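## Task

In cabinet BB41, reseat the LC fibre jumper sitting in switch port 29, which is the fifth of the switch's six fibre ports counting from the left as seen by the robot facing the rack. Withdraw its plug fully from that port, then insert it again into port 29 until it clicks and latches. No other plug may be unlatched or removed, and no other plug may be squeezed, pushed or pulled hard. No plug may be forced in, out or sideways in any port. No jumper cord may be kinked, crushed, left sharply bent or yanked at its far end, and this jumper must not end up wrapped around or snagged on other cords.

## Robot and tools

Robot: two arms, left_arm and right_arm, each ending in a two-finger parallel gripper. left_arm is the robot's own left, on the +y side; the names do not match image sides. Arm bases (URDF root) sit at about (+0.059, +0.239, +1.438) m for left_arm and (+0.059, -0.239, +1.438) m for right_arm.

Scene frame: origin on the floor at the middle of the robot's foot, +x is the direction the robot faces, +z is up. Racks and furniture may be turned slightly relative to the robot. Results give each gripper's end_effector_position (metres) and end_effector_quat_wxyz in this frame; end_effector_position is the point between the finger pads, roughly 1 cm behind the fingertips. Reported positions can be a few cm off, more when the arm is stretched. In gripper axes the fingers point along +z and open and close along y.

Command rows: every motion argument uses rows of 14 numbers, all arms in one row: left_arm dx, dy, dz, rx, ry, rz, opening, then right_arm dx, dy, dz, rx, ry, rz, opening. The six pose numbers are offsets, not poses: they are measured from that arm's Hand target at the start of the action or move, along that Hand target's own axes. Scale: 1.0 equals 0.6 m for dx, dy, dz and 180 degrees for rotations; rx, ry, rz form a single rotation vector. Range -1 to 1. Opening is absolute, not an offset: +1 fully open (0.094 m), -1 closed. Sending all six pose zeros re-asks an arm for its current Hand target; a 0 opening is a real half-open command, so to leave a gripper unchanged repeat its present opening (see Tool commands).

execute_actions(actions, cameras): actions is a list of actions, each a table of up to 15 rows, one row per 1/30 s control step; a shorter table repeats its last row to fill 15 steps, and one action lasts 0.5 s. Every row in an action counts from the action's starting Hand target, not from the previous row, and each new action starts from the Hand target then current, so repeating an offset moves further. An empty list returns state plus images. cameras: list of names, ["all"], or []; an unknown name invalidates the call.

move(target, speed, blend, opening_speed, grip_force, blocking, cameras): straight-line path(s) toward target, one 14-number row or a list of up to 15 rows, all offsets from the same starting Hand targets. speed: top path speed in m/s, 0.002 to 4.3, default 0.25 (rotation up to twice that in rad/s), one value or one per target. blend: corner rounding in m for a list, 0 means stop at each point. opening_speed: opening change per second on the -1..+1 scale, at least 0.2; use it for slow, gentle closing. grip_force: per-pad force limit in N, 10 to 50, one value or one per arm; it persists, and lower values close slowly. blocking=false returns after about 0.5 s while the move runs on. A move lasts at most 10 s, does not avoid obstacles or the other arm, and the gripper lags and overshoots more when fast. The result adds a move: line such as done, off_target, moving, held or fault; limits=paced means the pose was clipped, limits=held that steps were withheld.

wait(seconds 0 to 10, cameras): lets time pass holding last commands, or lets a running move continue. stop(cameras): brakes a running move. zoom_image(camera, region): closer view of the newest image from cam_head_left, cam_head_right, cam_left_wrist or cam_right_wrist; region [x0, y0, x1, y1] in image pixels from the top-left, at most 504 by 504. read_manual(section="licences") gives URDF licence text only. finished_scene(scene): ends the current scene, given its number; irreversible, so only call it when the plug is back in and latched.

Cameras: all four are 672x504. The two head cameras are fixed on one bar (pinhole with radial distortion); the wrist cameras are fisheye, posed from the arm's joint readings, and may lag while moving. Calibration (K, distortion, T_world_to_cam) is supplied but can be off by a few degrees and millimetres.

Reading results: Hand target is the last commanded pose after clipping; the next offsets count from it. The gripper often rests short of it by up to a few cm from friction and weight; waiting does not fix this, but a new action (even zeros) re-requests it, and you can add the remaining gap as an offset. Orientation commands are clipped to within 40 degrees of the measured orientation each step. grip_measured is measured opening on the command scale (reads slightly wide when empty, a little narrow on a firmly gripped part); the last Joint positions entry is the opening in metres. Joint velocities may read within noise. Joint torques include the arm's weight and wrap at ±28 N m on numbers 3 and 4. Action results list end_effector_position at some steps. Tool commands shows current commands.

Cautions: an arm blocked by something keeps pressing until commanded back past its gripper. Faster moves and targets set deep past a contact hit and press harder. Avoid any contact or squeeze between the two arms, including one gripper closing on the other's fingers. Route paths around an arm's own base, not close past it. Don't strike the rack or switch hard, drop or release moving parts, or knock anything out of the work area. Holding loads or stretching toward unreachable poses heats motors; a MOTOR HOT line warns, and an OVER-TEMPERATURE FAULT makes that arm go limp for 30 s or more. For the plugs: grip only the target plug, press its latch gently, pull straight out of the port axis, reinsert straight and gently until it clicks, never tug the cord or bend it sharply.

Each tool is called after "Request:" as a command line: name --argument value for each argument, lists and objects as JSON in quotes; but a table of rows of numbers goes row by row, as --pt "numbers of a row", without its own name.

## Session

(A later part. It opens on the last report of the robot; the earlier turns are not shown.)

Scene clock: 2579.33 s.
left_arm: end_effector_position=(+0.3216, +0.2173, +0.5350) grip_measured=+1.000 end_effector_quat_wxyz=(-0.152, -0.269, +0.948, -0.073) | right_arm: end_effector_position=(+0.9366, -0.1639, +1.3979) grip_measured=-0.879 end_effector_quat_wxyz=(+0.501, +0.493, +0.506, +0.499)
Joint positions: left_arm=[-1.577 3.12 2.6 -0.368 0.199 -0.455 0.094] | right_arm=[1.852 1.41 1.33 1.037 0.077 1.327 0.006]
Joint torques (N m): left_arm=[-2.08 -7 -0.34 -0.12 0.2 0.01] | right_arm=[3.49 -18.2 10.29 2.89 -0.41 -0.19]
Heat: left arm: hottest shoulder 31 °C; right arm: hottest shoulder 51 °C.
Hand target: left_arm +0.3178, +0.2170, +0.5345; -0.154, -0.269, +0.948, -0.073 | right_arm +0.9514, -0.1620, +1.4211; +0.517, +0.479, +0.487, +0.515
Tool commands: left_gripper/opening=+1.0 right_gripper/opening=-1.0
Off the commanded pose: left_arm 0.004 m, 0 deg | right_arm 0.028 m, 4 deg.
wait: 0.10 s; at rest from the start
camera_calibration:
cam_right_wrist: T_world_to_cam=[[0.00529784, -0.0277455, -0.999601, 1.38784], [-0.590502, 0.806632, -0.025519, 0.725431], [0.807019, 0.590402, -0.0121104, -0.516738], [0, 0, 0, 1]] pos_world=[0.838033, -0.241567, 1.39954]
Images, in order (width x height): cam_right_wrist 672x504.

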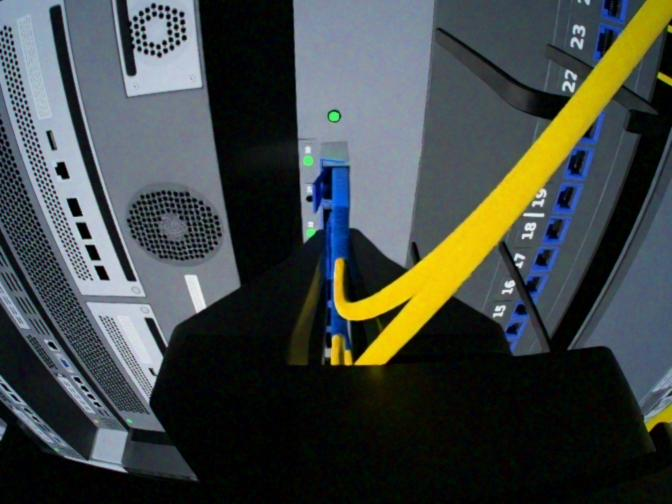

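Request:
move --target '[0,0,0,0,0,0,1, 0.0005,0,0,0.006,0,0,-1]' --speed 0.03

Request:
move --target '[0,0,0,0,0,0,1, 0.0005,0,0,0.001,0,0,-1]' --speed 0.03

Request:
move --target '[0,0,0,0,0,0,1, 0.0005,0,0,0.001,0,0,-1]' --speed 0.03

Scene clock: 2597.30 s.
left_arm: end_effector_position=(+0.3216, +0.2173, +0.5350) grip_measured=+1.000 end_effector_quat_wxyz=(-0.152, -0.269, +0.948, -0.073) | right_arm: end_effector_position=(+0.9366, -0.1639, +1.3980) grip_measured=-0.879 end_effector_quat_wxyz=(+0.502, +0.493, +0.506, +0.500)
Joint positions: left_arm=[-1.577 3.12 2.6 -0.368 0.199 -0.455 0.094] | right_arm=[1.852 1.41 1.33 1.038 0.077 1.327 0.006]
Joint torques (N m): left_arm=[-2.08 -7.06 -0.38 -0.03 0.2 -0.02] | right_arm=[3.31 -19.14 9.99 1.94 -0.2 -0.2]
Heat: left arm: hottest shoulder 31 °C; right arm: hottest shoulder 50 °C.
Hand target: left_arm +0.3178, +0.2170, +0.5345; -0.154, -0.269, +0.948, -0.073 | right_arm +0.9514, -0.1617, +1.4211; +0.513, +0.484, +0.492, +0.510
Off the commanded pose: left_arm 0.004 m, 0 deg | right_arm 0.027 m, 3 deg.
move: off_target (right_arm)

Scene clock: 2598.00 s.
left_arm: end_effector_position=(+0.3216, +0.2173, +0.5350) grip_measured=+1.000 end_effector_quat_wxyz=(-0.152, -0.269, +0.948, -0.073) | right_arm: end_effector_position=(+0.9366, -0.1634, +1.3979) grip_measured=-0.879 end_effector_quat_wxyz=(+0.501, +0.493, +0.506, +0.500)
Joint positions: left_arm=[-1.577 3.12 2.6 -0.368 0.199 -0.455 0.094] | right_arm=[1.853 1.41 1.33 1.036 0.077 1.327 0.006]
Joint torques (N m): left_arm=[-2.37 -7.41 -0.28 -0.16 0.19 0] | right_arm=[3.49 -19.31 9.96 1.89 -0.15 -0.21]
Heat: left arm: hottest shoulder 31 °C; right arm: hottest shoulder 50 °C.
Hand target: left_arm +0.3178, +0.2170, +0.5345; -0.154, -0.269, +0.948, -0.073 | right_arm +0.9514, -0.1614, +1.4211; +0.512, +0.485, +0.493, +0.509
Off the commanded pose: left_arm 0.004 m, 0 deg | right_arm 0.028 m, 2 deg.
move: off_target (right_arm)

Scene clock: 2598.70 s.
left_arm: end_effector_position=(+0.3216, +0.2173, +0.5350) grip_measured=+1.000 end_effector_quat_wxyz=(-0.152, -0.269, +0.948, -0.073) | right_arm: end_effector_position=(+0.9365, -0.1623, +1.3973) grip_measured=-0.879 end_effector_quat_wxyz=(+0.500, +0.494, +0.507, +0.500)
Joint positions: left_arm=[-1.577 3.12 2.6 -0.368 0.199 -0.455 0.094] | right_arm=[1.855 1.41 1.33 1.033 0.078 1.327 0.006]
Joint torques (N m): left_arm=[-2.14 -7 -0.42 -0.12 0.21 -0.01] | right_arm=[3.55 -19.66 9.98 1.81 -0.11 -0.21]
Heat: left arm: hottest shoulder 31 °C; right arm: hottest shoulder 50 °C.
Hand target: left_arm +0.3178, +0.2170, +0.5345; -0.154, -0.269, +0.948, -0.073 | right_arm +0.9514, -0.1611, +1.4211; +0.511, +0.486, +0.494, +0.509
Off the commanded pose: left_arm 0.004 m, 0 deg | right_arm 0.028 m, 2 deg.
move: off_target (right_arm)

Request:
move --target '[0,0,0,0,0,0,1, -0.0112,0,0,0,0,0,-1]' --speed 0.03

Request:
move --target '[0,0,0,0,0,0,1, -0.0008,0,0,0,0,0,-1]' --speed 0.03

Request:
wait --seconds 0.1 --cameras '["cam_right_wrist"]'

Request:
zoom_image --camera "cam_right_wrist" --region '[318, 180, 368, 230]'

Scene clock: 2607.23 s.
left_arm: end_effector_position=(+0.3216, +0.2173, +0.5350) grip_measured=+1.000 end_effector_quat_wxyz=(-0.152, -0.269, +0.948, -0.073) | right_arm: end_effector_position=(+0.9365, -0.1621, +1.3968) grip_measured=-0.879 end_effector_quat_wxyz=(+0.499, +0.494, +0.507, +0.499)
Joint positions: left_arm=[-1.577 3.12 2.6 -0.368 0.199 -0.455 0.094] | right_arm=[1.855 1.41 1.33 1.031 0.077 1.327 0.006]
Joint torques (N m): left_arm=[-2.08 -6.95 -0.43 -0.1 0.2 -0.01] | right_arm=[2.08 -19.78 9.72 1.91 -0.43 -0.1]
Heat: left arm: hottest shoulder 31 °C; right arm: hottest shoulder 50 °C.
Hand target: left_arm +0.3178, +0.2170, +0.5345; -0.154, -0.269, +0.948, -0.073 | right_arm +0.9514, -0.1679, +1.4212; +0.511, +0.486, +0.494, +0.509
Off the commanded pose: left_arm 0.004 m, 0 deg | right_arm 0.029 m, 3 deg.
move: off_target (right_arm)

Scene clock: 2607.93 s.
left_arm: end_effector_position=(+0.3216, +0.2173, +0.5350) grip_measured=+1.000 end_effector_quat_wxyz=(-0.152, -0.269, +0.948, -0.073) | right_arm: end_effector_position=(+0.9365, -0.1620, +1.3968) grip_measured=-0.879 end_effector_quat_wxyz=(+0.499, +0.494, +0.508, +0.499)
Joint positions: left_arm=[-1.577 3.12 2.6 -0.368 0.199 -0.455 0.094] | right_arm=[1.855 1.41 1.33 1.031 0.077 1.327 0.006]
Joint torques (N m): left_arm=[-2.43 -7.24 -0.31 -0.03 0.22 -0.03] | right_arm=[1.96 -20.07 9.7 1.85 -0.39 -0.09]
Heat: left arm: hottest shoulder 31 °C; right arm: hottest shoulder 50 °C.
Hand target: left_arm +0.3178, +0.2170, +0.5345; -0.154, -0.269, +0.948, -0.073 | right_arm +0.9514, -0.1683, +1.4212; +0.511, +0.486, +0.494, +0.509
Off the commanded pose: left_arm 0.004 m, 0 deg | right_arm 0.029 m, 3 deg.
move: off_target (right_arm)

Scene clock: 2608.03 s.
left_arm: end_effector_position=(+0.3216, +0.2173, +0.5350) grip_measured=+1.000 end_effector_quat_wxyz=(-0.152, -0.269, +0.948, -0.073) | right_arm: end_effector_position=(+0.9365, -0.1620, +1.3968) grip_measured=-0.879 end_effector_quat_wxyz=(+0.499, +0.494, +0.508, +0.499)
Joint positions: left_arm=[-1.577 3.12 2.6 -0.368 0.199 -0.455 0.094] | right_arm=[1.855 1.41 1.33 1.031 0.077 1.327 0.006]
Joint torques (N m): left_arm=[-2.37 -7.12 -0.27 -0.01 0.2 0.01] | right_arm=[2.08 -19.78 9.69 1.77 -0.4 -0.1]
Heat: left arm: hottest shoulder 31 °C; right arm: hottest shoulder 50 °C.
Hand target: left_arm +0.3178, +0.2170, +0.5345; -0.154, -0.269, +0.948, -0.073 | right_arm +0.9514, -0.1683, +1.4212; +0.511, +0.486, +0.494, +0.509
Tool commands: left_gripper/opening=+1.0 right_gripper/opening=-1.0
Off the commanded pose: left_arm 0.004 m, 0 deg | right_arm 0.029 m, 3 deg.
wait: 0.10 s; no rest
camera_calibration:
cam_right_wrist: T_world_to_cam=[[0.000206641, -0.026107, -0.999659, 1.39203], [-0.593538, 0.804529, -0.0211337, 0.720233], [0.804806, 0.59334, -0.0153292, -0.510734], [0, 0, 0, 1]] pos_world=[0.838239, -0.240068, 1.39894]
Images, in order (width x height): cam_right_wrist 672x504.

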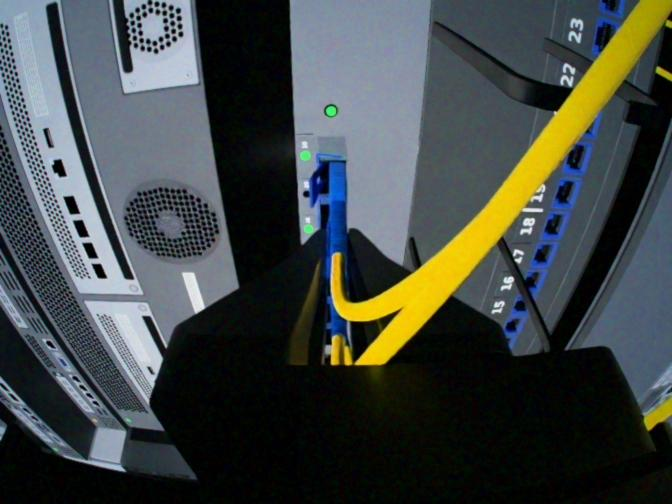

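Scaled by 10.080 from the camera's 672x504 image, which has a finer 960x720 frame.

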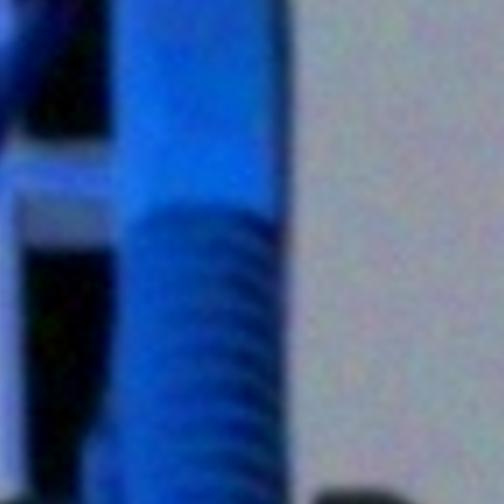

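Request:
move --target '[0,0,0,0,0,0,1, -0.001,0,0,0,0,0,-1]' --speed 0.03

Request:
move --target '[0,0,0,0,0,0,1, -0.001,0,0,0,0,0,-1]' --speed 0.03

Request:
move --target '[0,0,0,0,0,0,1, -0.001,0,0,0,0,0,-1]' --speed 0.03

Scene clock: 2617.90 s.
left_arm: end_effector_position=(+0.3216, +0.2173, +0.5350) grip_measured=+1.000 end_effector_quat_wxyz=(-0.152, -0.269, +0.948, -0.073) | right_arm: end_effector_position=(+0.9365, -0.1618, +1.3969) grip_measured=-0.879 end_effector_quat_wxyz=(+0.499, +0.494, +0.508, +0.500)
Joint positions: left_arm=[-1.577 3.12 2.6 -0.368 0.199 -0.455 0.094] | right_arm=[1.855 1.41 1.33 1.031 0.076 1.327 0.006]
Joint torques (N m): left_arm=[-2.14 -7.3 -0.49 -0.09 0.19 0] | right_arm=[1.96 -19.9 9.58 1.8 -0.42 -0.09]
Heat: left arm: hottest shoulder 31 °C; right arm: hottest shoulder 50 °C.
Hand target: left_arm +0.3178, +0.2170, +0.5345; -0.154, -0.269, +0.948, -0.073 | right_arm +0.9514, -0.1689, +1.4212; +0.511, +0.486, +0.494, +0.509
Off the commanded pose: left_arm 0.004 m, 0 deg | right_arm 0.029 m, 3 deg.
move: off_target (right_arm)

Scene clock: 2618.60 s.
left_arm: end_effector_position=(+0.3216, +0.2173, +0.5350) grip_measured=+1.000 end_effector_quat_wxyz=(-0.152, -0.269, +0.948, -0.073) | right_arm: end_effector_position=(+0.9365, -0.1619, +1.3968) grip_measured=-0.879 end_effector_quat_wxyz=(+0.499, +0.494, +0.508, +0.500)
Joint positions: left_arm=[-1.577 3.12 2.6 -0.368 0.199 -0.455 0.094] | right_arm=[1.855 1.41 1.33 1.031 0.075 1.327 0.006]
Joint torques (N m): left_arm=[-2.49 -6.95 -0.4 -0.12 0.18 0.01] | right_arm=[2.02 -19.96 9.55 1.77 -0.4 -0.08]
Heat: left arm: hottest shoulder 31 °C; right arm: hottest shoulder 50 °C.
Hand target: left_arm +0.3178, +0.2170, +0.5345; -0.154, -0.269, +0.948, -0.073 | right_arm +0.9514, -0.1694, +1.4212; +0.511, +0.486, +0.494, +0.509
Off the commanded pose: left_arm 0.004 m, 0 deg | right_arm 0.030 m, 3 deg.
move: off_target (right_arm)

Scene clock: 2619.30 s.
left_arm: end_effector_position=(+0.3216, +0.2173, +0.5350) grip_measured=+1.000 end_effector_quat_wxyz=(-0.152, -0.269, +0.948, -0.073) | right_arm: end_effector_position=(+0.9365, -0.1624, +1.3967) grip_measured=-0.879 end_effector_quat_wxyz=(+0.499, +0.493, +0.508, +0.500)
Joint positions: left_arm=[-1.577 3.12 2.6 -0.368 0.199 -0.455 0.094] | right_arm=[1.853 1.41 1.33 1.031 0.074 1.327 0.006]
Joint torques (N m): left_arm=[-2.2 -6.89 -0.35 -0.01 0.21 -0.01] | right_arm=[1.96 -19.9 9.61 1.76 -0.4 -0.07]
Heat: left arm: hottest shoulder 31 °C; right arm: hottest shoulder 50 °C.
Hand target: left_arm +0.3178, +0.2170, +0.5345; -0.154, -0.269, +0.948, -0.073 | right_arm +0.9514, -0.1700, +1.4212; +0.511, +0.486, +0.494, +0.509
Off the commanded pose: left_arm 0.004 m, 0 deg | right_arm 0.030 m, 3 deg.
move: off_target (right_arm)

Request:
move --target '[0,0,0,0,0,0,1, -0.001,0,0,0,0,0,-1]' --speed 0.03

Request:
move --target '[0,0,0,0,0,0,1, -0.0006,0,0,0,0,0,-1]' --speed 0.03

Scene clock: 2625.87 s.
left_arm: end_effector_position=(+0.3216, +0.2173, +0.5350) grip_measured=+1.000 end_effector_quat_wxyz=(-0.152, -0.269, +0.948, -0.073) | right_arm: end_effector_position=(+0.9366, -0.1631, +1.3966) grip_measured=-0.879 end_effector_quat_wxyz=(+0.499, +0.493, +0.508, +0.499)
Joint positions: left_arm=[-1.577 3.12 2.6 -0.368 0.199 -0.455 0.094] | right_arm=[1.852 1.41 1.33 1.031 0.074 1.327 0.006]
Joint torques (N m): left_arm=[-2.26 -7.24 -0.36 -0.13 0.18 0.01] | right_arm=[1.73 -19.66 9.59 1.74 -0.39 -0.05]
Heat: left arm: hottest shoulder 31 °C; right arm: hottest shoulder 50 °C.
Hand target: left_arm +0.3178, +0.2170, +0.5345; -0.154, -0.269, +0.948, -0.073 | right_arm +0.9514, -0.1708, +1.4212; +0.511, +0.486, +0.494, +0.509
Off the commanded pose: left_arm 0.004 m, 0 deg | right_arm 0.030 m, 3 deg.
move: off_target (right_arm)

Scene clock: 2626.57 s.
left_arm: end_effector_position=(+0.3216, +0.2173, +0.5350) grip_measured=+1.000 end_effector_quat_wxyz=(-0.152, -0.269, +0.948, -0.073) | right_arm: end_effector_position=(+0.9366, -0.1632, +1.3966) grip_measured=-0.879 end_effector_quat_wxyz=(+0.499, +0.493, +0.508, +0.499)
Joint positions: left_arm=[-1.577 3.12 2.6 -0.368 0.199 -0.455 0.094] | right_arm=[1.852 1.41 1.33 1.031 0.073 1.327 0.006]
Joint torques (N m): left_arm=[-2.2 -6.95 -0.39 -0.2 0.19 -0.02] | right_arm=[1.73 -20.25 9.61 1.83 -0.4 -0.05]
Heat: left arm: hottest shoulder 31 °C; right arm: hottest shoulder 50 °C.
Hand target: left_arm +0.3178, +0.2170, +0.5345; -0.154, -0.269, +0.948, -0.073 | right_arm +0.9514, -0.1710, +1.4213; +0.511, +0.486, +0.494, +0.509
Off the commanded pose: left_arm 0.004 m, 0 deg | right_arm 0.030 m, 3 deg.
move: off_target (right_arm)

Request:
move --target '[0,0,0,0,0,0,1, 0.0035,0,0.001,-0.002,0,0,-1]' --speed 0.03

Request:
move --target '[0,0,0,0,0,0,1, 0,0,0.0015,-0.0005,0,0,-1]' --speed 0.03

Request:
move --target '[0,0,0,0,0,0,1, 0,0,0.0015,-0.0005,0,0,-1]' --speed 0.03 --cameras '["cam_right_wrist"]'

Request:
zoom_image --camera "cam_right_wrist" --region '[318, 180, 368, 230]'

Scene clock: 2634.83 s.
left_arm: end_effector_position=(+0.3216, +0.2173, +0.5350) grip_measured=+1.000 end_effector_quat_wxyz=(-0.152, -0.269, +0.948, -0.073) | right_arm: end_effector_position=(+0.9366, -0.1632, +1.3966) grip_measured=-0.879 end_effector_quat_wxyz=(+0.499, +0.493, +0.508, +0.499)
Joint positions: left_arm=[-1.577 3.12 2.6 -0.368 0.199 -0.455 0.094] | right_arm=[1.852 1.41 1.33 1.031 0.073 1.327 0.006]
Joint torques (N m): left_arm=[-2.14 -6.89 -0.4 -0.06 0.19 0] | right_arm=[2.2 -19.43 9.89 2.07 -0.35 -0.08]
Heat: left arm: hottest shoulder 31 °C; right arm: hottest shoulder 50 °C.
Hand target: left_arm +0.3178, +0.2170, +0.5345; -0.154, -0.269, +0.948, -0.073 | right_arm +0.9520, -0.1689, +1.4213; +0.513, +0.484, +0.492, +0.510
Off the commanded pose: left_arm 0.004 m, 0 deg | right_arm 0.030 m, 3 deg.
move: off_target (right_arm)

Scene clock: 2635.53 s.
left_arm: end_effector_position=(+0.3216, +0.2173, +0.5350) grip_measured=+1.000 end_effector_quat_wxyz=(-0.152, -0.269, +0.948, -0.073) | right_arm: end_effector_position=(+0.9366, -0.1632, +1.3966) grip_measured=-0.879 end_effector_quat_wxyz=(+0.499, +0.493, +0.508, +0.499)
Joint positions: left_arm=[-1.577 3.12 2.6 -0.368 0.199 -0.455 0.094] | right_arm=[1.852 1.41 1.33 1.031 0.073 1.327 0.006]
Joint torques (N m): left_arm=[-2.73 -7.12 -0.31 -0.12 0.21 0] | right_arm=[1.96 -19.31 10.21 2.09 -0.4 -0.1]
Heat: left arm: hottest shoulder 31 °C; right arm: hottest shoulder 50 °C.
Hand target: left_arm +0.3178, +0.2170, +0.5345; -0.154, -0.269, +0.948, -0.073 | right_arm +0.9529, -0.1689, +1.4213; +0.513, +0.484, +0.492, +0.511
Off the commanded pose: left_arm 0.004 m, 0 deg | right_arm 0.030 m, 3 deg.
move: off_target (right_arm)

Scene clock: 2636.23 s.
left_arm: end_effector_position=(+0.3216, +0.2173, +0.5350) grip_measured=+1.000 end_effector_quat_wxyz=(-0.152, -0.269, +0.948, -0.073) | right_arm: end_effector_position=(+0.9375, -0.1633, +1.3978) grip_measured=-0.879 end_effector_quat_wxyz=(+0.500, +0.492, +0.508, +0.500)
Joint positions: left_arm=[-1.577 3.12 2.6 -0.368 0.199 -0.455 0.094] | right_arm=[1.852 1.41 1.333 1.031 0.072 1.327 0.006]
Joint torques (N m): left_arm=[-2.32 -7.24 -0.25 -0.13 0.2 0.01] | right_arm=[1.9 -19.37 10.37 2.04 -0.4 -0.1]
Heat: left arm: hottest shoulder 31 °C; right arm: hottest shoulder 50 °C.
Hand target: left_arm +0.3178, +0.2170, +0.5345; -0.154, -0.269, +0.948, -0.073 | right_arm +0.9538, -0.1688, +1.4214; +0.514, +0.483, +0.491, +0.511
Off the commanded pose: left_arm 0.004 m, 0 deg | right_arm 0.029 m, 3 deg.
move: off_target (right_arm)
camera_calibration:
cam_right_wrist: T_world_to_cam=[[0.00359785, -0.0285938, -0.999585, 1.38924], [-0.594638, 0.803601, -0.0251279, 0.728396], [0.803986, 0.594481, -0.0141117, -0.511455], [0, 0, 0, 1]] pos_world=[0.839336, -0.241566, 1.39974]
Images, in order (width x height): cam_right_wrist 672x504.

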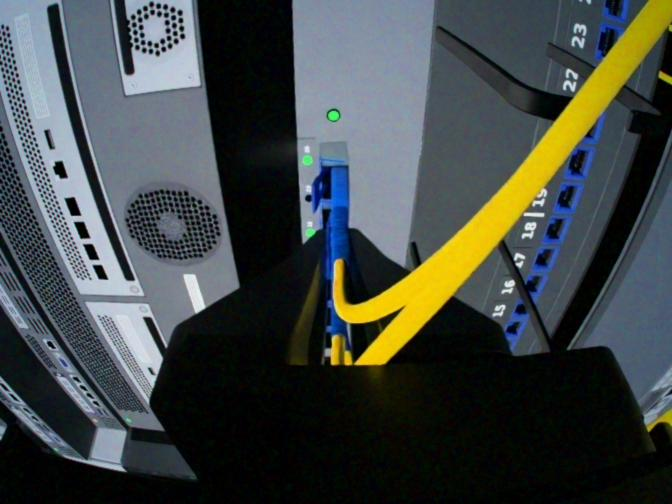

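Scaled by 10.080 from the camera's 672x504 image, which has a finer 960x720 frame.

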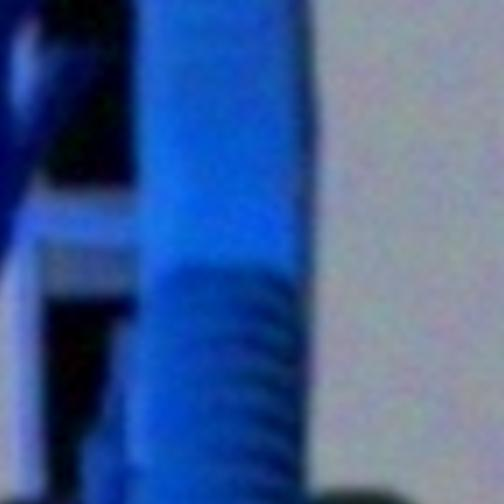

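Request:
move --target '[0,0,0,0,0,0,1, 0,0,0.0015,0,0,0,-1]' --speed 0.03

Request:
move --target '[0,0,0,0,0,0,1, 0,0,0.002,0,0,0,-1]' --speed 0.03

Request:
move --target '[0,0,0,0,0,0,1, 0,0,0.002,0,0,0,-1]' --speed 0.03

Scene clock: 2645.23 s.
left_arm: end_effector_position=(+0.3216, +0.2173, +0.5350) grip_measured=+1.000 end_effector_quat_wxyz=(-0.152, -0.269, +0.948, -0.073) | right_arm: end_effector_position=(+0.9375, -0.1633, +1.3978) grip_measured=-0.879 end_effector_quat_wxyz=(+0.500, +0.492, +0.508, +0.500)
Joint positions: left_arm=[-1.577 3.12 2.6 -0.368 0.199 -0.455 0.094] | right_arm=[1.852 1.41 1.333 1.031 0.072 1.327 0.006]
Joint torques (N m): left_arm=[-2.26 -7.12 -0.43 -0.09 0.21 -0.02] | right_arm=[1.9 -19.37 10.5 2.07 -0.38 -0.08]
Heat: left arm: hottest shoulder 31 °C; right arm: hottest shoulder 50 °C.
Hand target: left_arm +0.3178, +0.2170, +0.5345; -0.154, -0.269, +0.948, -0.073 | right_arm +0.9547, -0.1688, +1.4215; +0.514, +0.483, +0.491, +0.511
Off the commanded pose: left_arm 0.004 m, 0 deg | right_arm 0.030 m, 3 deg.
move: off_target (right_arm)

Scene clock: 2645.93 s.
left_arm: end_effector_position=(+0.3216, +0.2173, +0.5350) grip_measured=+1.000 end_effector_quat_wxyz=(-0.152, -0.269, +0.948, -0.073) | right_arm: end_effector_position=(+0.9376, -0.1633, +1.3979) grip_measured=-0.879 end_effector_quat_wxyz=(+0.500, +0.492, +0.508, +0.500)
Joint positions: left_arm=[-1.577 3.12 2.6 -0.368 0.199 -0.455 0.094] | right_arm=[1.852 1.41 1.334 1.031 0.072 1.327 0.006]
Joint torques (N m): left_arm=[-2.32 -7 -0.27 -0.05 0.2 0.01] | right_arm=[2.08 -19.08 10.86 2.03 -0.4 -0.07]
Heat: left arm: hottest shoulder 31 °C; right arm: hottest shoulder 50 °C.
Hand target: left_arm +0.3178, +0.2170, +0.5345; -0.154, -0.269, +0.948, -0.073 | right_arm +0.9559, -0.1688, +1.4215; +0.514, +0.483, +0.491, +0.511
Off the commanded pose: left_arm 0.004 m, 0 deg | right_arm 0.030 m, 3 deg.
move: off_target (right_arm)

Scene clock: 2646.63 s.
left_arm: end_effector_position=(+0.3216, +0.2173, +0.5350) grip_measured=+1.000 end_effector_quat_wxyz=(-0.152, -0.269, +0.948, -0.073) | right_arm: end_effector_position=(+0.9377, -0.1634, +1.3981) grip_measured=-0.879 end_effector_quat_wxyz=(+0.500, +0.492, +0.507, +0.500)
Joint positions: left_arm=[-1.577 3.12 2.6 -0.368 0.199 -0.455 0.094] | right_arm=[1.852 1.41 1.334 1.031 0.072 1.327 0.006]
Joint torques (N m): left_arm=[-2.32 -7.59 -0.35 -0.13 0.18 -0.01] | right_arm=[1.96 -18.9 11.14 1.81 -0.39 -0.07]
Heat: left arm: hottest shoulder 31 °C; right arm: hottest shoulder 50 °C.
Hand target: left_arm +0.3178, +0.2170, +0.5345; -0.154, -0.269, +0.948, -0.073 | right_arm +0.9572, -0.1688, +1.4216; +0.514, +0.483, +0.491, +0.511
Off the commanded pose: left_arm 0.004 m, 0 deg | right_arm 0.031 m, 3 deg.
move: off_target (right_arm)

Request:
move --target '[0,0,0,0,0,0,1, 0,0,0,0.002,0,0,-1]' --speed 0.03

Request:
move --target '[0,0,0,0,0,0,1, 0,0,0.0005,0.001,0,0,-1]' --speed 0.03

Request:
move --target '[0,0,0,0,0,0,1, 0,0,0.0005,0.001,0,0,-1]' --speed 0.03

Request:
move --target '[0,0,0,0,0,0,1, 0,0,0.0005,0.001,0,0,-1]' --speed 0.03

Scene clock: 2655.40 s.
left_arm: end_effector_position=(+0.3216, +0.2173, +0.5350) grip_measured=+1.000 end_effector_quat_wxyz=(-0.152, -0.269, +0.948, -0.073) | right_arm: end_effector_position=(+0.9377, -0.1633, +1.3976) grip_measured=-0.879 end_effector_quat_wxyz=(+0.500, +0.492, +0.508, +0.500)
Joint positions: left_arm=[-1.577 3.12 2.6 -0.368 0.199 -0.455 0.094] | right_arm=[1.852 1.41 1.334 1.029 0.072 1.327 0.006]
Joint torques (N m): left_arm=[-2.43 -7.06 -0.36 -0.13 0.23 0] | right_arm=[2.26 -19.25 11.04 1.58 -0.32 -0.07]
Heat: left arm: hottest shoulder 31 °C; right arm: hottest elbow 52 °C.
Hand target: left_arm +0.3178, +0.2170, +0.5345; -0.154, -0.269, +0.948, -0.073 | right_arm +0.9572, -0.1688, +1.4216; +0.512, +0.485, +0.493, +0.510
Off the commanded pose: left_arm 0.004 m, 0 deg | right_arm 0.031 m, 3 deg.
move: off_target (right_arm)

Scene clock: 2656.10 s.
left_arm: end_effector_position=(+0.3216, +0.2173, +0.5350) grip_measured=+1.000 end_effector_quat_wxyz=(-0.152, -0.269, +0.948, -0.073) | right_arm: end_effector_position=(+0.9377, -0.1632, +1.3974) grip_measured=-0.879 end_effector_quat_wxyz=(+0.499, +0.493, +0.508, +0.500)
Joint positions: left_arm=[-1.577 3.12 2.6 -0.368 0.199 -0.455 0.094] | right_arm=[1.852 1.41 1.334 1.028 0.072 1.327 0.006]
Joint torques (N m): left_arm=[-2.43 -7.12 -0.25 -0.13 0.19 0.01] | right_arm=[2.2 -19.72 11.06 1.39 -0.28 -0.08]
Heat: left arm: hottest shoulder 31 °C; right arm: hottest elbow 52 °C.
Hand target: left_arm +0.3178, +0.2170, +0.5345; -0.154, -0.269, +0.948, -0.073 | right_arm +0.9575, -0.1688, +1.4216; +0.511, +0.486, +0.494, +0.509
Off the commanded pose: left_arm 0.004 m, 0 deg | right_arm 0.032 m, 3 deg.
move: off_target (right_arm)

Scene clock: 2656.80 s.
left_arm: end_effector_position=(+0.3216, +0.2173, +0.5350) grip_measured=+1.000 end_effector_quat_wxyz=(-0.152, -0.269, +0.948, -0.073) | right_arm: end_effector_position=(+0.9378, -0.1629, +1.3961) grip_measured=-0.879 end_effector_quat_wxyz=(+0.498, +0.493, +0.510, +0.498)
Joint positions: left_arm=[-1.577 3.12 2.6 -0.368 0.199 -0.455 0.094] | right_arm=[1.852 1.41 1.334 1.022 0.072 1.327 0.006]
Joint torques (N m): left_arm=[-2.14 -7.47 -0.31 -0.09 0.2 0] | right_arm=[2.43 -19.6 10.97 1.54 -0.28 -0.08]
Heat: left arm: hottest shoulder 31 °C; right arm: hottest elbow 52 °C.
Hand target: left_arm +0.3178, +0.2170, +0.5345; -0.154, -0.269, +0.948, -0.073 | right_arm +0.9577, -0.1688, +1.4216; +0.511, +0.487, +0.494, +0.508
Off the commanded pose: left_arm 0.004 m, 0 deg | right_arm 0.033 m, 3 deg.
move: off_target (right_arm)

Scene clock: 2657.50 s.
left_arm: end_effector_position=(+0.3216, +0.2173, +0.5350) grip_measured=+1.000 end_effector_quat_wxyz=(-0.152, -0.269, +0.948, -0.073) | right_arm: end_effector_position=(+0.9378, -0.1628, +1.3959) grip_measured=-0.879 end_effector_quat_wxyz=(+0.497, +0.494, +0.511, +0.498)
Joint positions: left_arm=[-1.577 3.12 2.6 -0.368 0.199 -0.455 0.094] | right_arm=[1.852 1.41 1.334 1.021 0.072 1.327 0.006]
Joint torques (N m): left_arm=[-2.14 -7.24 -0.35 -0.05 0.19 0] | right_arm=[2.2 -19.6 11.02 1.32 -0.22 -0.06]
Heat: left arm: hottest shoulder 31 °C; right arm: hottest elbow 52 °C.
Hand target: left_arm +0.3178, +0.2170, +0.5345; -0.154, -0.269, +0.948, -0.073 | right_arm +0.9580, -0.1688, +1.4216; +0.510, +0.487, +0.495, +0.507
Off the commanded pose: left_arm 0.004 m, 0 deg | right_arm 0.033 m, 3 deg.
move: off_target (right_arm)

Request:
wait --seconds 0.1 --cameras '["cam_right_wrist", "cam_head_left"]'

Request:
zoom_image --camera "cam_right_wrist" --region '[310, 150, 350, 190]'

Request:
zoom_image --camera "cam_right_wrist" --region '[310, 190, 350, 230]'

Request:
zoom_image --camera "cam_right_wrist" --region '[290, 220, 390, 370]'

Request:
zoom_image --camera "cam_head_left" --region '[420, 240, 560, 380]'

Scene clock: 2699.97 s.
left_arm: end_effector_position=(+0.3216, +0.2173, +0.5350) grip_measured=+1.000 end_effector_quat_wxyz=(-0.152, -0.269, +0.948, -0.073) | right_arm: end_effector_position=(+0.9378, -0.1628, +1.3959) grip_measured=-0.879 end_effector_quat_wxyz=(+0.497, +0.494, +0.511, +0.498)
Joint positions: left_arm=[-1.577 3.12 2.6 -0.368 0.199 -0.455 0.094] | right_arm=[1.852 1.41 1.334 1.021 0.072 1.327 0.006]
Joint torques (N m): left_arm=[-2.43 -7.18 -0.36 0.01 0.22 -0.02] | right_arm=[2.2 -19.84 11.06 1.37 -0.23 -0.06]
Heat: left arm: hottest shoulder 31 °C; right arm: hottest elbow 55 °C.
Hand target: left_arm +0.3178, +0.2170, +0.5345; -0.154, -0.269, +0.948, -0.073 | right_arm +0.9580, -0.1688, +1.4216; +0.510, +0.487, +0.495, +0.507
Tool commands: left_gripper/opening=+1.0 right_gripper/opening=-1.0
Off the commanded pose: left_arm 0.004 m, 0 deg | right_arm 0.033 m, 3 deg.
wait: 0.10 s; at rest from the start
camera_calibration:
cam_right_wrist: T_world_to_cam=[[-0.00488127, -0.0293628, -0.999557, 1.39514], [-0.596454, 0.802381, -0.0206578, 0.72341], [0.802632, 0.596089, -0.0214302, -0.500296], [0, 0, 0, 1]] pos_world=[0.839845, -0.241264, 1.39874]
Images, in order (width x height): cam_head_left 672x504, cam_right_wrist 672x504.

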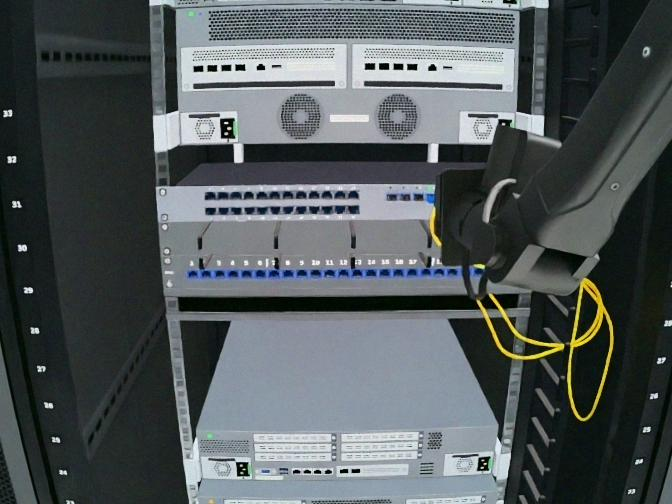

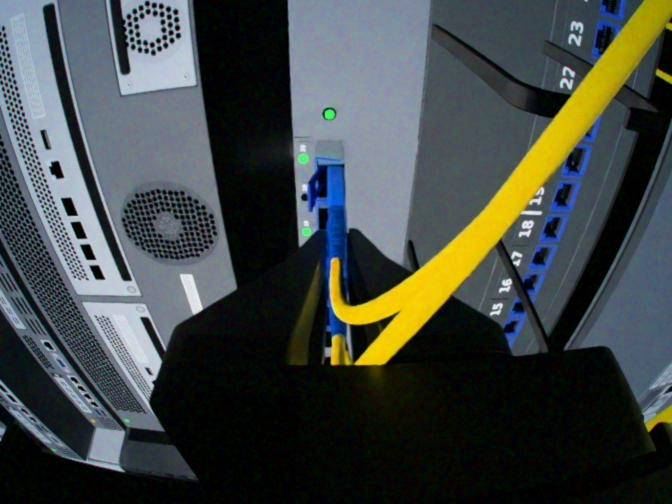

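Scaled by 12.600 from the camera's 672x504 image, which has a finer 960x720 frame.

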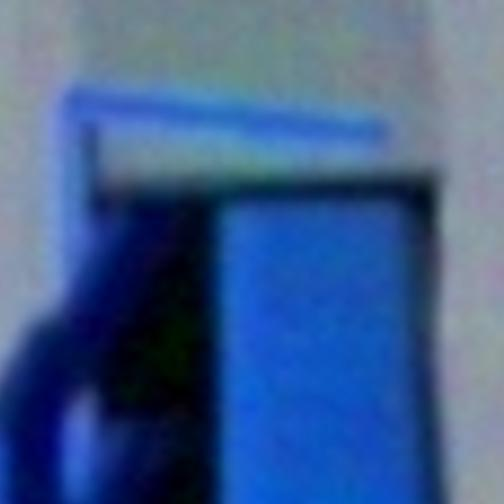

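Scaled by 12.600 from the camera's 672x504 image, which has a finer 960x720 frame.

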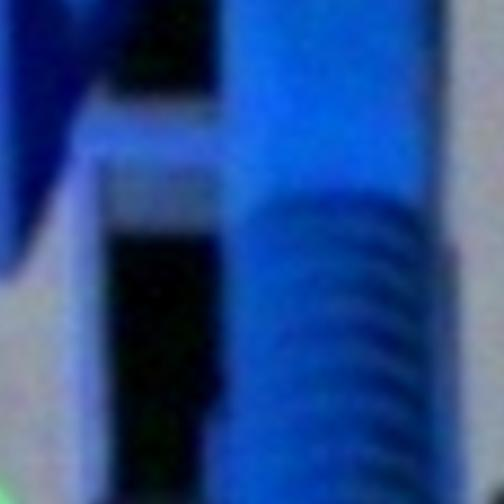

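Scaled by 3.360 from the camera's 672x504 image, which has a finer 960x720 frame.

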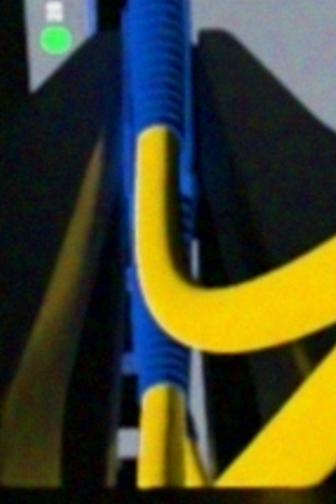

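Scaled by 3.600 from the camera's 672x504 image, which has a finer 960x720 frame.

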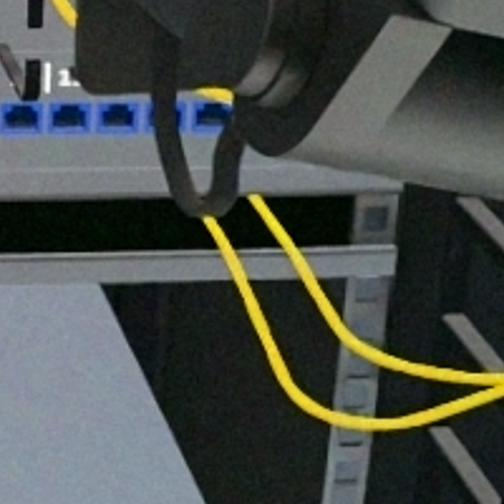

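Request:
move --target '[0,0,0,0,0,0,1, 0,0,-0.007,-0.008,0,0,-1]' --speed 0.03

Request:
move --target '[0,0,0,0,0,0,1, 0,0,0,-0.0015,0,0,-1]' --speed 0.03

Request:
move --target '[0,0,0,0,0,0,1, 0,0,0,-0.001,0,0,-1]' --speed 0.03

Scene clock: 2749.03 s.
left_arm: end_effector_position=(+0.3216, +0.2173, +0.5350) grip_measured=+1.000 end_effector_quat_wxyz=(-0.152, -0.269, +0.948, -0.073) | right_arm: end_effector_position=(+0.9378, -0.1629, +1.3968) grip_measured=-0.879 end_effector_quat_wxyz=(+0.498, +0.493, +0.510, +0.499)
Joint positions: left_arm=[-1.577 3.12 2.6 -0.368 0.199 -0.455 0.094] | right_arm=[1.852 1.41 1.334 1.025 0.071 1.327 0.006]
Joint torques (N m): left_arm=[-2.32 -7.12 -0.36 -0.08 0.19 0.03] | right_arm=[2.08 -18.96 10.3 2.78 -0.42 -0.09]
Heat: left arm: hottest shoulder 31 °C; right arm: hottest elbow 56 °C.
Hand target: left_arm +0.3178, +0.2170, +0.5345; -0.154, -0.269, +0.948, -0.073 | right_arm +0.9538, -0.1689, +1.4215; +0.516, +0.481, +0.489, +0.513
Off the commanded pose: left_arm 0.004 m, 0 deg | right_arm 0.030 m, 4 deg.
move: off_target (right_arm)

Scene clock: 2749.73 s.
left_arm: end_effector_position=(+0.3216, +0.2173, +0.5350) grip_measured=+1.000 end_effector_quat_wxyz=(-0.152, -0.269, +0.948, -0.073) | right_arm: end_effector_position=(+0.9378, -0.1627, +1.3976) grip_measured=-0.879 end_effector_quat_wxyz=(+0.499, +0.492, +0.509, +0.501)
Joint positions: left_arm=[-1.577 3.12 2.6 -0.368 0.199 -0.455 0.094] | right_arm=[1.852 1.41 1.334 1.028 0.069 1.327 0.006]
Joint torques (N m): left_arm=[-2.2 -7.36 -0.36 -0.14 0.22 0.01] | right_arm=[2.02 -18.9 10.37 2.86 -0.42 -0.1]
Heat: left arm: hottest shoulder 31 °C; right arm: hottest elbow 56 °C.
Hand target: left_arm +0.3178, +0.2170, +0.5345; -0.154, -0.269, +0.948, -0.073 | right_arm +0.9538, -0.1689, +1.4215; +0.517, +0.480, +0.487, +0.515
Off the commanded pose: left_arm 0.004 m, 0 deg | right_arm 0.029 m, 4 deg.
move: off_target (right_arm)

Scene clock: 2750.43 s.
left_arm: end_effector_position=(+0.3216, +0.2173, +0.5350) grip_measured=+1.000 end_effector_quat_wxyz=(-0.152, -0.269, +0.948, -0.073) | right_arm: end_effector_position=(+0.9378, -0.1626, +1.3981) grip_measured=-0.879 end_effector_quat_wxyz=(+0.499, +0.491, +0.508, +0.501)
Joint positions: left_arm=[-1.577 3.12 2.6 -0.368 0.199 -0.455 0.094] | right_arm=[1.852 1.411 1.334 1.031 0.068 1.327 0.006]
Joint torques (N m): left_arm=[-2.2 -6.95 -0.4 -0.16 0.2 0.01] | right_arm=[2.02 -18.84 10.52 2.86 -0.44 -0.07]
Heat: left arm: hottest shoulder 31 °C; right arm: hottest elbow 56 °C.
Hand target: left_arm +0.3178, +0.2170, +0.5345; -0.154, -0.269, +0.948, -0.073 | right_arm +0.9538, -0.1688, +1.4213; +0.518, +0.479, +0.487, +0.515
Off the commanded pose: left_arm 0.004 m, 0 deg | right_arm 0.029 m, 4 deg.
move: off_target (right_arm)

Request:
move --target '[0,0,0,0,0,0,1, 0,0,0.005,0,0,0,-1]' --speed 0.03

Request:
move --target '[0,0,0,0,0,0,1, 0,0,0.003,0,0,0,-1]' --speed 0.03

Request:
wait --seconds 0.1 --cameras '["cam_right_wrist"]'

Request:
zoom_image --camera "cam_right_wrist" --region '[310, 150, 350, 190]'

Request:
zoom_image --camera "cam_right_wrist" --region '[320, 190, 360, 230]'

Scene clock: 2759.10 s.
left_arm: end_effector_position=(+0.3216, +0.2173, +0.5350) grip_measured=+1.000 end_effector_quat_wxyz=(-0.152, -0.269, +0.948, -0.073) | right_arm: end_effector_position=(+0.9403, -0.1627, +1.3985) grip_measured=-0.879 end_effector_quat_wxyz=(+0.501, +0.490, +0.507, +0.502)
Joint positions: left_arm=[-1.577 3.12 2.6 -0.368 0.199 -0.455 0.094] | right_arm=[1.851 1.416 1.344 1.032 0.068 1.327 0.006]
Joint torques (N m): left_arm=[-2.2 -6.89 -0.42 -0.12 0.22 0] | right_arm=[2.14 -18.84 10.5 2.66 -0.43 -0.08]
Heat: left arm: hottest shoulder 31 °C; right arm: hottest elbow 56 °C.
Hand target: left_arm +0.3178, +0.2170, +0.5345; -0.154, -0.269, +0.948, -0.073 | right_arm +0.9568, -0.1690, +1.4217; +0.518, +0.479, +0.487, +0.515
Off the commanded pose: left_arm 0.004 m, 0 deg | right_arm 0.029 m, 4 deg.
move: off_target (right_arm)

Scene clock: 2759.90 s.
left_arm: end_effector_position=(+0.3216, +0.2173, +0.5350) grip_measured=+1.000 end_effector_quat_wxyz=(-0.152, -0.269, +0.948, -0.073) | right_arm: end_effector_position=(+0.9417, -0.1627, +1.3982) grip_measured=-0.879 end_effector_quat_wxyz=(+0.501, +0.490, +0.506, +0.503)
Joint positions: left_arm=[-1.577 3.12 2.6 -0.368 0.199 -0.455 0.094] | right_arm=[1.851 1.42 1.349 1.032 0.068 1.327 0.006]
Joint torques (N m): left_arm=[-2.08 -7.12 -0.36 0.01 0.21 -0.01] | right_arm=[1.73 -18.96 10.69 2.51 -0.43 -0.07]
Heat: left arm: hottest shoulder 31 °C; right arm: hottest elbow 56 °C.
Hand target: left_arm +0.3178, +0.2170, +0.5345; -0.154, -0.269, +0.948, -0.073 | right_arm +0.9586, -0.1689, +1.4215; +0.518, +0.479, +0.487, +0.515
Off the commanded pose: left_arm 0.004 m, 0 deg | right_arm 0.030 m, 3 deg.
move: off_target (right_arm)

Scene clock: 2760.00 s.
left_arm: end_effector_position=(+0.3216, +0.2173, +0.5350) grip_measured=+1.000 end_effector_quat_wxyz=(-0.152, -0.269, +0.948, -0.073) | right_arm: end_effector_position=(+0.9417, -0.1627, +1.3982) grip_measured=-0.879 end_effector_quat_wxyz=(+0.501, +0.490, +0.506, +0.503)
Joint positions: left_arm=[-1.577 3.12 2.6 -0.368 0.199 -0.455 0.094] | right_arm=[1.851 1.42 1.349 1.032 0.068 1.327 0.006]
Joint torques (N m): left_arm=[-1.9 -7.12 -0.28 0.05 0.2 0] | right_arm=[1.96 -18.84 10.58 2.43 -0.43 -0.08]
Heat: left arm: hottest shoulder 31 °C; right arm: hottest elbow 56 °C.
Hand target: left_arm +0.3178, +0.2170, +0.5345; -0.154, -0.269, +0.948, -0.073 | right_arm +0.9585, -0.1689, +1.4215; +0.518, +0.479, +0.487, +0.515
Tool commands: left_gripper/opening=+1.0 right_gripper/opening=-1.0
Off the commanded pose: left_arm 0.004 m, 0 deg | right_arm 0.030 m, 3 deg.
wait: 0.10 s; no rest
camera_calibration:
cam_right_wrist: T_world_to_cam=[[0.0120113, -0.0285704, -0.99952, 1.38165], [-0.596021, 0.802404, -0.0300984, 0.73851], [0.802879, 0.596097, -0.00739063, -0.523311], [0, 0, 0, 1]] pos_world=[0.843728, -0.241165, 1.39935]
Images, in order (width x height): cam_right_wrist 672x504.

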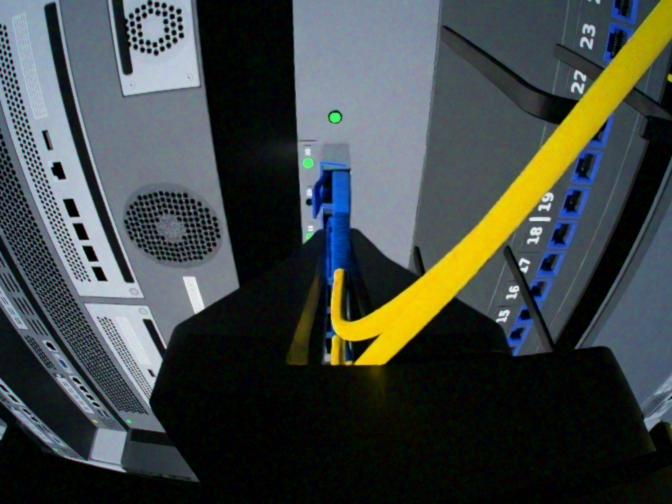

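Scaled by 12.600 from the camera's 672x504 image, which has a finer 960x720 frame.

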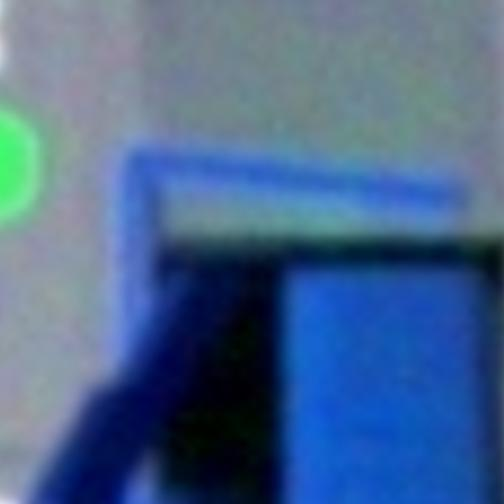

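Scaled by 12.600 from the camera's 672x504 image, which has a finer 960x720 frame.

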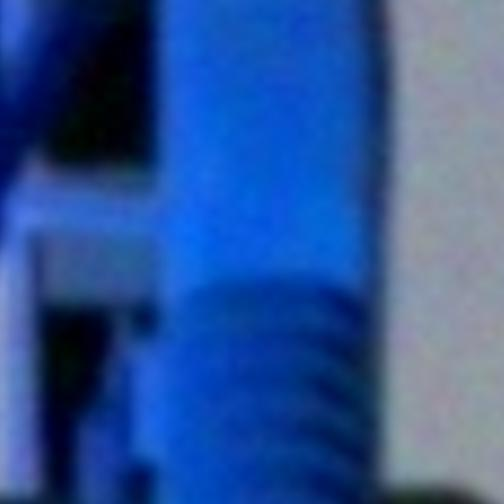

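Request:
move --target '[0,0,0,0,0,0,1, 0,0,0.005,0,0,0,-1]' --speed 0.03

Request:
move --target '[0,0,0,0,0,0,1, 0,0,0.005,0,0,0,-1]' --speed 0.03

Request:
move --target '[0,0,0,0,0,0,1, 0,0,0.005,0,0,0,-1]' --speed 0.03

Scene clock: 2767.37 s.
left_arm: end_effector_position=(+0.3216, +0.2173, +0.5350) grip_measured=+1.000 end_effector_quat_wxyz=(-0.152, -0.269, +0.948, -0.073) | right_arm: end_effector_position=(+0.9427, -0.1627, +1.3985) grip_measured=-0.879 end_effector_quat_wxyz=(+0.502, +0.489, +0.506, +0.503)
Joint positions: left_arm=[-1.577 3.12 2.6 -0.368 0.199 -0.455 0.094] | right_arm=[1.851 1.422 1.353 1.032 0.068 1.327 0.006]
Joint torques (N m): left_arm=[-2.37 -7.36 -0.34 -0.02 0.19 0.01] | right_arm=[1.85 -18.84 11.07 2.36 -0.45 -0.08]
Heat: left arm: hottest shoulder 31 °C; right arm: hottest elbow 55 °C.
Hand target: left_arm +0.3178, +0.2170, +0.5345; -0.154, -0.269, +0.948, -0.073 | right_arm +0.9616, -0.1688, +1.4219; +0.518, +0.479, +0.487, +0.515
Off the commanded pose: left_arm 0.004 m, 0 deg | right_arm 0.031 m, 3 deg.
move: off_target (right_arm)

Scene clock: 2768.17 s.
left_arm: end_effector_position=(+0.3216, +0.2173, +0.5350) grip_measured=+1.000 end_effector_quat_wxyz=(-0.152, -0.269, +0.948, -0.073) | right_arm: end_effector_position=(+0.9445, -0.1628, +1.3987) grip_measured=-0.879 end_effector_quat_wxyz=(+0.503, +0.489, +0.504, +0.504)
Joint positions: left_arm=[-1.577 3.12 2.6 -0.368 0.199 -0.455 0.094] | right_arm=[1.85 1.425 1.359 1.032 0.068 1.328 0.006]
Joint torques (N m): left_arm=[-1.96 -7.06 -0.35 -0.2 0.18 0.02] | right_arm=[1.9 -19.19 11.43 2.04 -0.45 -0.09]
Heat: left arm: hottest shoulder 31 °C; right arm: hottest elbow 55 °C.
Hand target: left_arm +0.3178, +0.2170, +0.5345; -0.154, -0.269, +0.948, -0.073 | right_arm +0.9646, -0.1688, +1.4223; +0.518, +0.479, +0.487, +0.515
Off the commanded pose: left_arm 0.004 m, 0 deg | right_arm 0.031 m, 3 deg.
move: off_target (right_arm)

Scene clock: 2768.97 s.
left_arm: end_effector_position=(+0.3216, +0.2173, +0.5350) grip_measured=+1.000 end_effector_quat_wxyz=(-0.152, -0.269, +0.948, -0.073) | right_arm: end_effector_position=(+0.9461, -0.1629, +1.3987) grip_measured=-0.879 end_effector_quat_wxyz=(+0.503, +0.490, +0.503, +0.505)
Joint positions: left_arm=[-1.577 3.12 2.6 -0.368 0.199 -0.455 0.094] | right_arm=[1.85 1.429 1.366 1.032 0.068 1.331 0.006]
Joint torques (N m): left_arm=[-2.32 -7.24 -0.35 0.03 0.2 0.01] | right_arm=[1.85 -19.31 11.93 1.77 -0.45 -0.11]
Heat: left arm: hottest shoulder 31 °C; right arm: hottest elbow 54 °C.
Hand target: left_arm +0.3178, +0.2170, +0.5345; -0.154, -0.269, +0.948, -0.073 | right_arm +0.9676, -0.1688, +1.4224; +0.518, +0.479, +0.487, +0.515
Off the commanded pose: left_arm 0.004 m, 0 deg | right_arm 0.033 m, 3 deg.
move: off_target (right_arm)

Request:
move --target '[0,0,0,0,0,0,1, 0,-0.003,0.005,0.003,0,0,-1]' --speed 0.03

Request:
move --target '[0,0,0,0,0,0,1, 0,0,0.005,0.002,0,0,-1]' --speed 0.03

Request:
move --target '[0,0,0,0,0,0,1, 0,0,0.006,0.001,0,0,-1]' --speed 0.03

Request:
wait --seconds 0.1 --cameras '["cam_right_wrist"]'

Request:
zoom_image --camera "cam_right_wrist" --region '[290, 150, 370, 240]'

Scene clock: 2778.70 s.
left_arm: end_effector_position=(+0.3216, +0.2173, +0.5350) grip_measured=+1.000 end_effector_quat_wxyz=(-0.152, -0.269, +0.948, -0.073) | right_arm: end_effector_position=(+0.9469, -0.1629, +1.3982) grip_measured=-0.879 end_effector_quat_wxyz=(+0.501, +0.491, +0.503, +0.505)
Joint positions: left_arm=[-1.577 3.12 2.6 -0.368 0.199 -0.455 0.094] | right_arm=[1.85 1.429 1.368 1.026 0.068 1.333 0.006]
Joint torques (N m): left_arm=[-2.43 -6.71 -0.38 -0.13 0.2 0.01] | right_arm=[2.08 -18.73 12.46 1.46 -0.37 -0.13]
Heat: left arm: hottest shoulder 31 °C; right arm: hottest elbow 54 °C.
Hand target: left_arm +0.3178, +0.2170, +0.5345; -0.154, -0.269, +0.948, -0.073 | right_arm +0.9707, -0.1689, +1.4208; +0.516, +0.481, +0.489, +0.513
Off the commanded pose: left_arm 0.004 m, 0 deg | right_arm 0.033 m, 3 deg.
move: off_target (right_arm)

Scene clock: 2779.40 s.
left_arm: end_effector_position=(+0.3216, +0.2173, +0.5350) grip_measured=+1.000 end_effector_quat_wxyz=(-0.152, -0.269, +0.948, -0.073) | right_arm: end_effector_position=(+0.9474, -0.1628, +1.3977) grip_measured=-0.879 end_effector_quat_wxyz=(+0.500, +0.491, +0.504, +0.504)
Joint positions: left_arm=[-1.577 3.12 2.6 -0.368 0.199 -0.455 0.094] | right_arm=[1.85 1.429 1.37 1.021 0.068 1.334 0.006]
Joint torques (N m): left_arm=[-2.49 -7.3 -0.34 -0.06 0.19 -0.01] | right_arm=[1.85 -18.84 12.9 1.07 -0.32 -0.14]
Heat: left arm: hottest shoulder 31 °C; right arm: hottest elbow 54 °C.
Hand target: left_arm +0.3178, +0.2170, +0.5345; -0.154, -0.269, +0.948, -0.073 | right_arm +0.9737, -0.1689, +1.4210; +0.514, +0.483, +0.491, +0.511
Off the commanded pose: left_arm 0.004 m, 0 deg | right_arm 0.036 m, 3 deg.
move: off_target (right_arm)

Scene clock: 2780.10 s.
left_arm: end_effector_position=(+0.3216, +0.2173, +0.5350) grip_measured=+1.000 end_effector_quat_wxyz=(-0.152, -0.269, +0.948, -0.073) | right_arm: end_effector_position=(+0.9480, -0.1627, +1.3977) grip_measured=-0.879 end_effector_quat_wxyz=(+0.500, +0.492, +0.505, +0.504)
Joint positions: left_arm=[-1.577 3.12 2.6 -0.368 0.199 -0.455 0.094] | right_arm=[1.85 1.429 1.372 1.017 0.068 1.334 0.006]
Joint torques (N m): left_arm=[-2.2 -6.95 -0.39 -0.1 0.23 0.02] | right_arm=[1.96 -18.78 13.71 0.79 -0.28 -0.13]
Heat: left arm: hottest shoulder 31 °C; right arm: hottest elbow 54 °C.
Hand target: left_arm +0.3178, +0.2170, +0.5345; -0.154, -0.269, +0.948, -0.073 | right_arm +0.9773, -0.1688, +1.4213; +0.513, +0.484, +0.491, +0.511
Off the commanded pose: left_arm 0.004 m, 0 deg | right_arm 0.038 m, 2 deg.
move: off_target (right_arm)

Scene clock: 2780.20 s.
left_arm: end_effector_position=(+0.3216, +0.2173, +0.5350) grip_measured=+1.000 end_effector_quat_wxyz=(-0.152, -0.269, +0.948, -0.073) | right_arm: end_effector_position=(+0.9480, -0.1627, +1.3976) grip_measured=-0.879 end_effector_quat_wxyz=(+0.500, +0.492, +0.505, +0.504)
Joint positions: left_arm=[-1.577 3.12 2.6 -0.368 0.199 -0.455 0.094] | right_arm=[1.85 1.429 1.372 1.017 0.068 1.334 0.006]
Joint torques (N m): left_arm=[-2.26 -7.41 -0.25 -0.09 0.21 0] | right_arm=[1.96 -19.31 13.64 0.79 -0.28 -0.12]
Heat: left arm: hottest shoulder 31 °C; right arm: hottest elbow 54 °C.
Hand target: left_arm +0.3178, +0.2170, +0.5345; -0.154, -0.269, +0.948, -0.073 | right_arm +0.9773, -0.1688, +1.4212; +0.513, +0.484, +0.492, +0.511
Tool commands: left_gripper/opening=+1.0 right_gripper/opening=-1.0
Off the commanded pose: left_arm 0.004 m, 0 deg | right_arm 0.038 m, 3 deg.
wait: 0.10 s; no rest
camera_calibration:
cam_right_wrist: T_world_to_cam=[[0.0102277, -0.0220353, -0.999705, 1.38393], [-0.595793, 0.802786, -0.0237902, 0.733178], [0.803073, 0.59586, -0.00491788, -0.532033], [0, 0, 0, 1]] pos_world=[0.849929, -0.241072, 1.39834]
Images, in order (width x height): cam_right_wrist 672x504.

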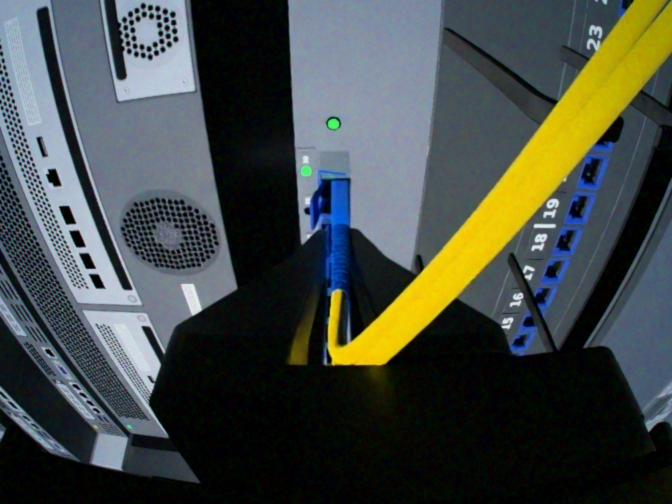

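Scaled by 5.600 from the camera's 672x504 image, which has a finer 960x720 frame.

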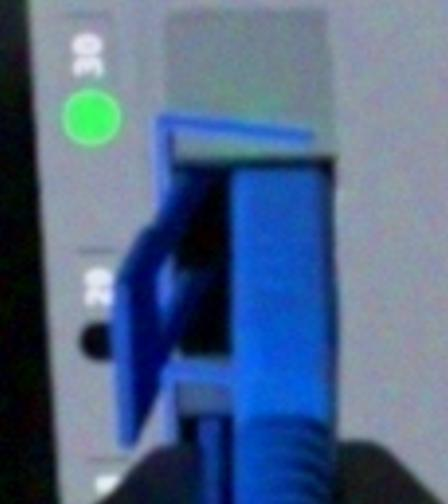

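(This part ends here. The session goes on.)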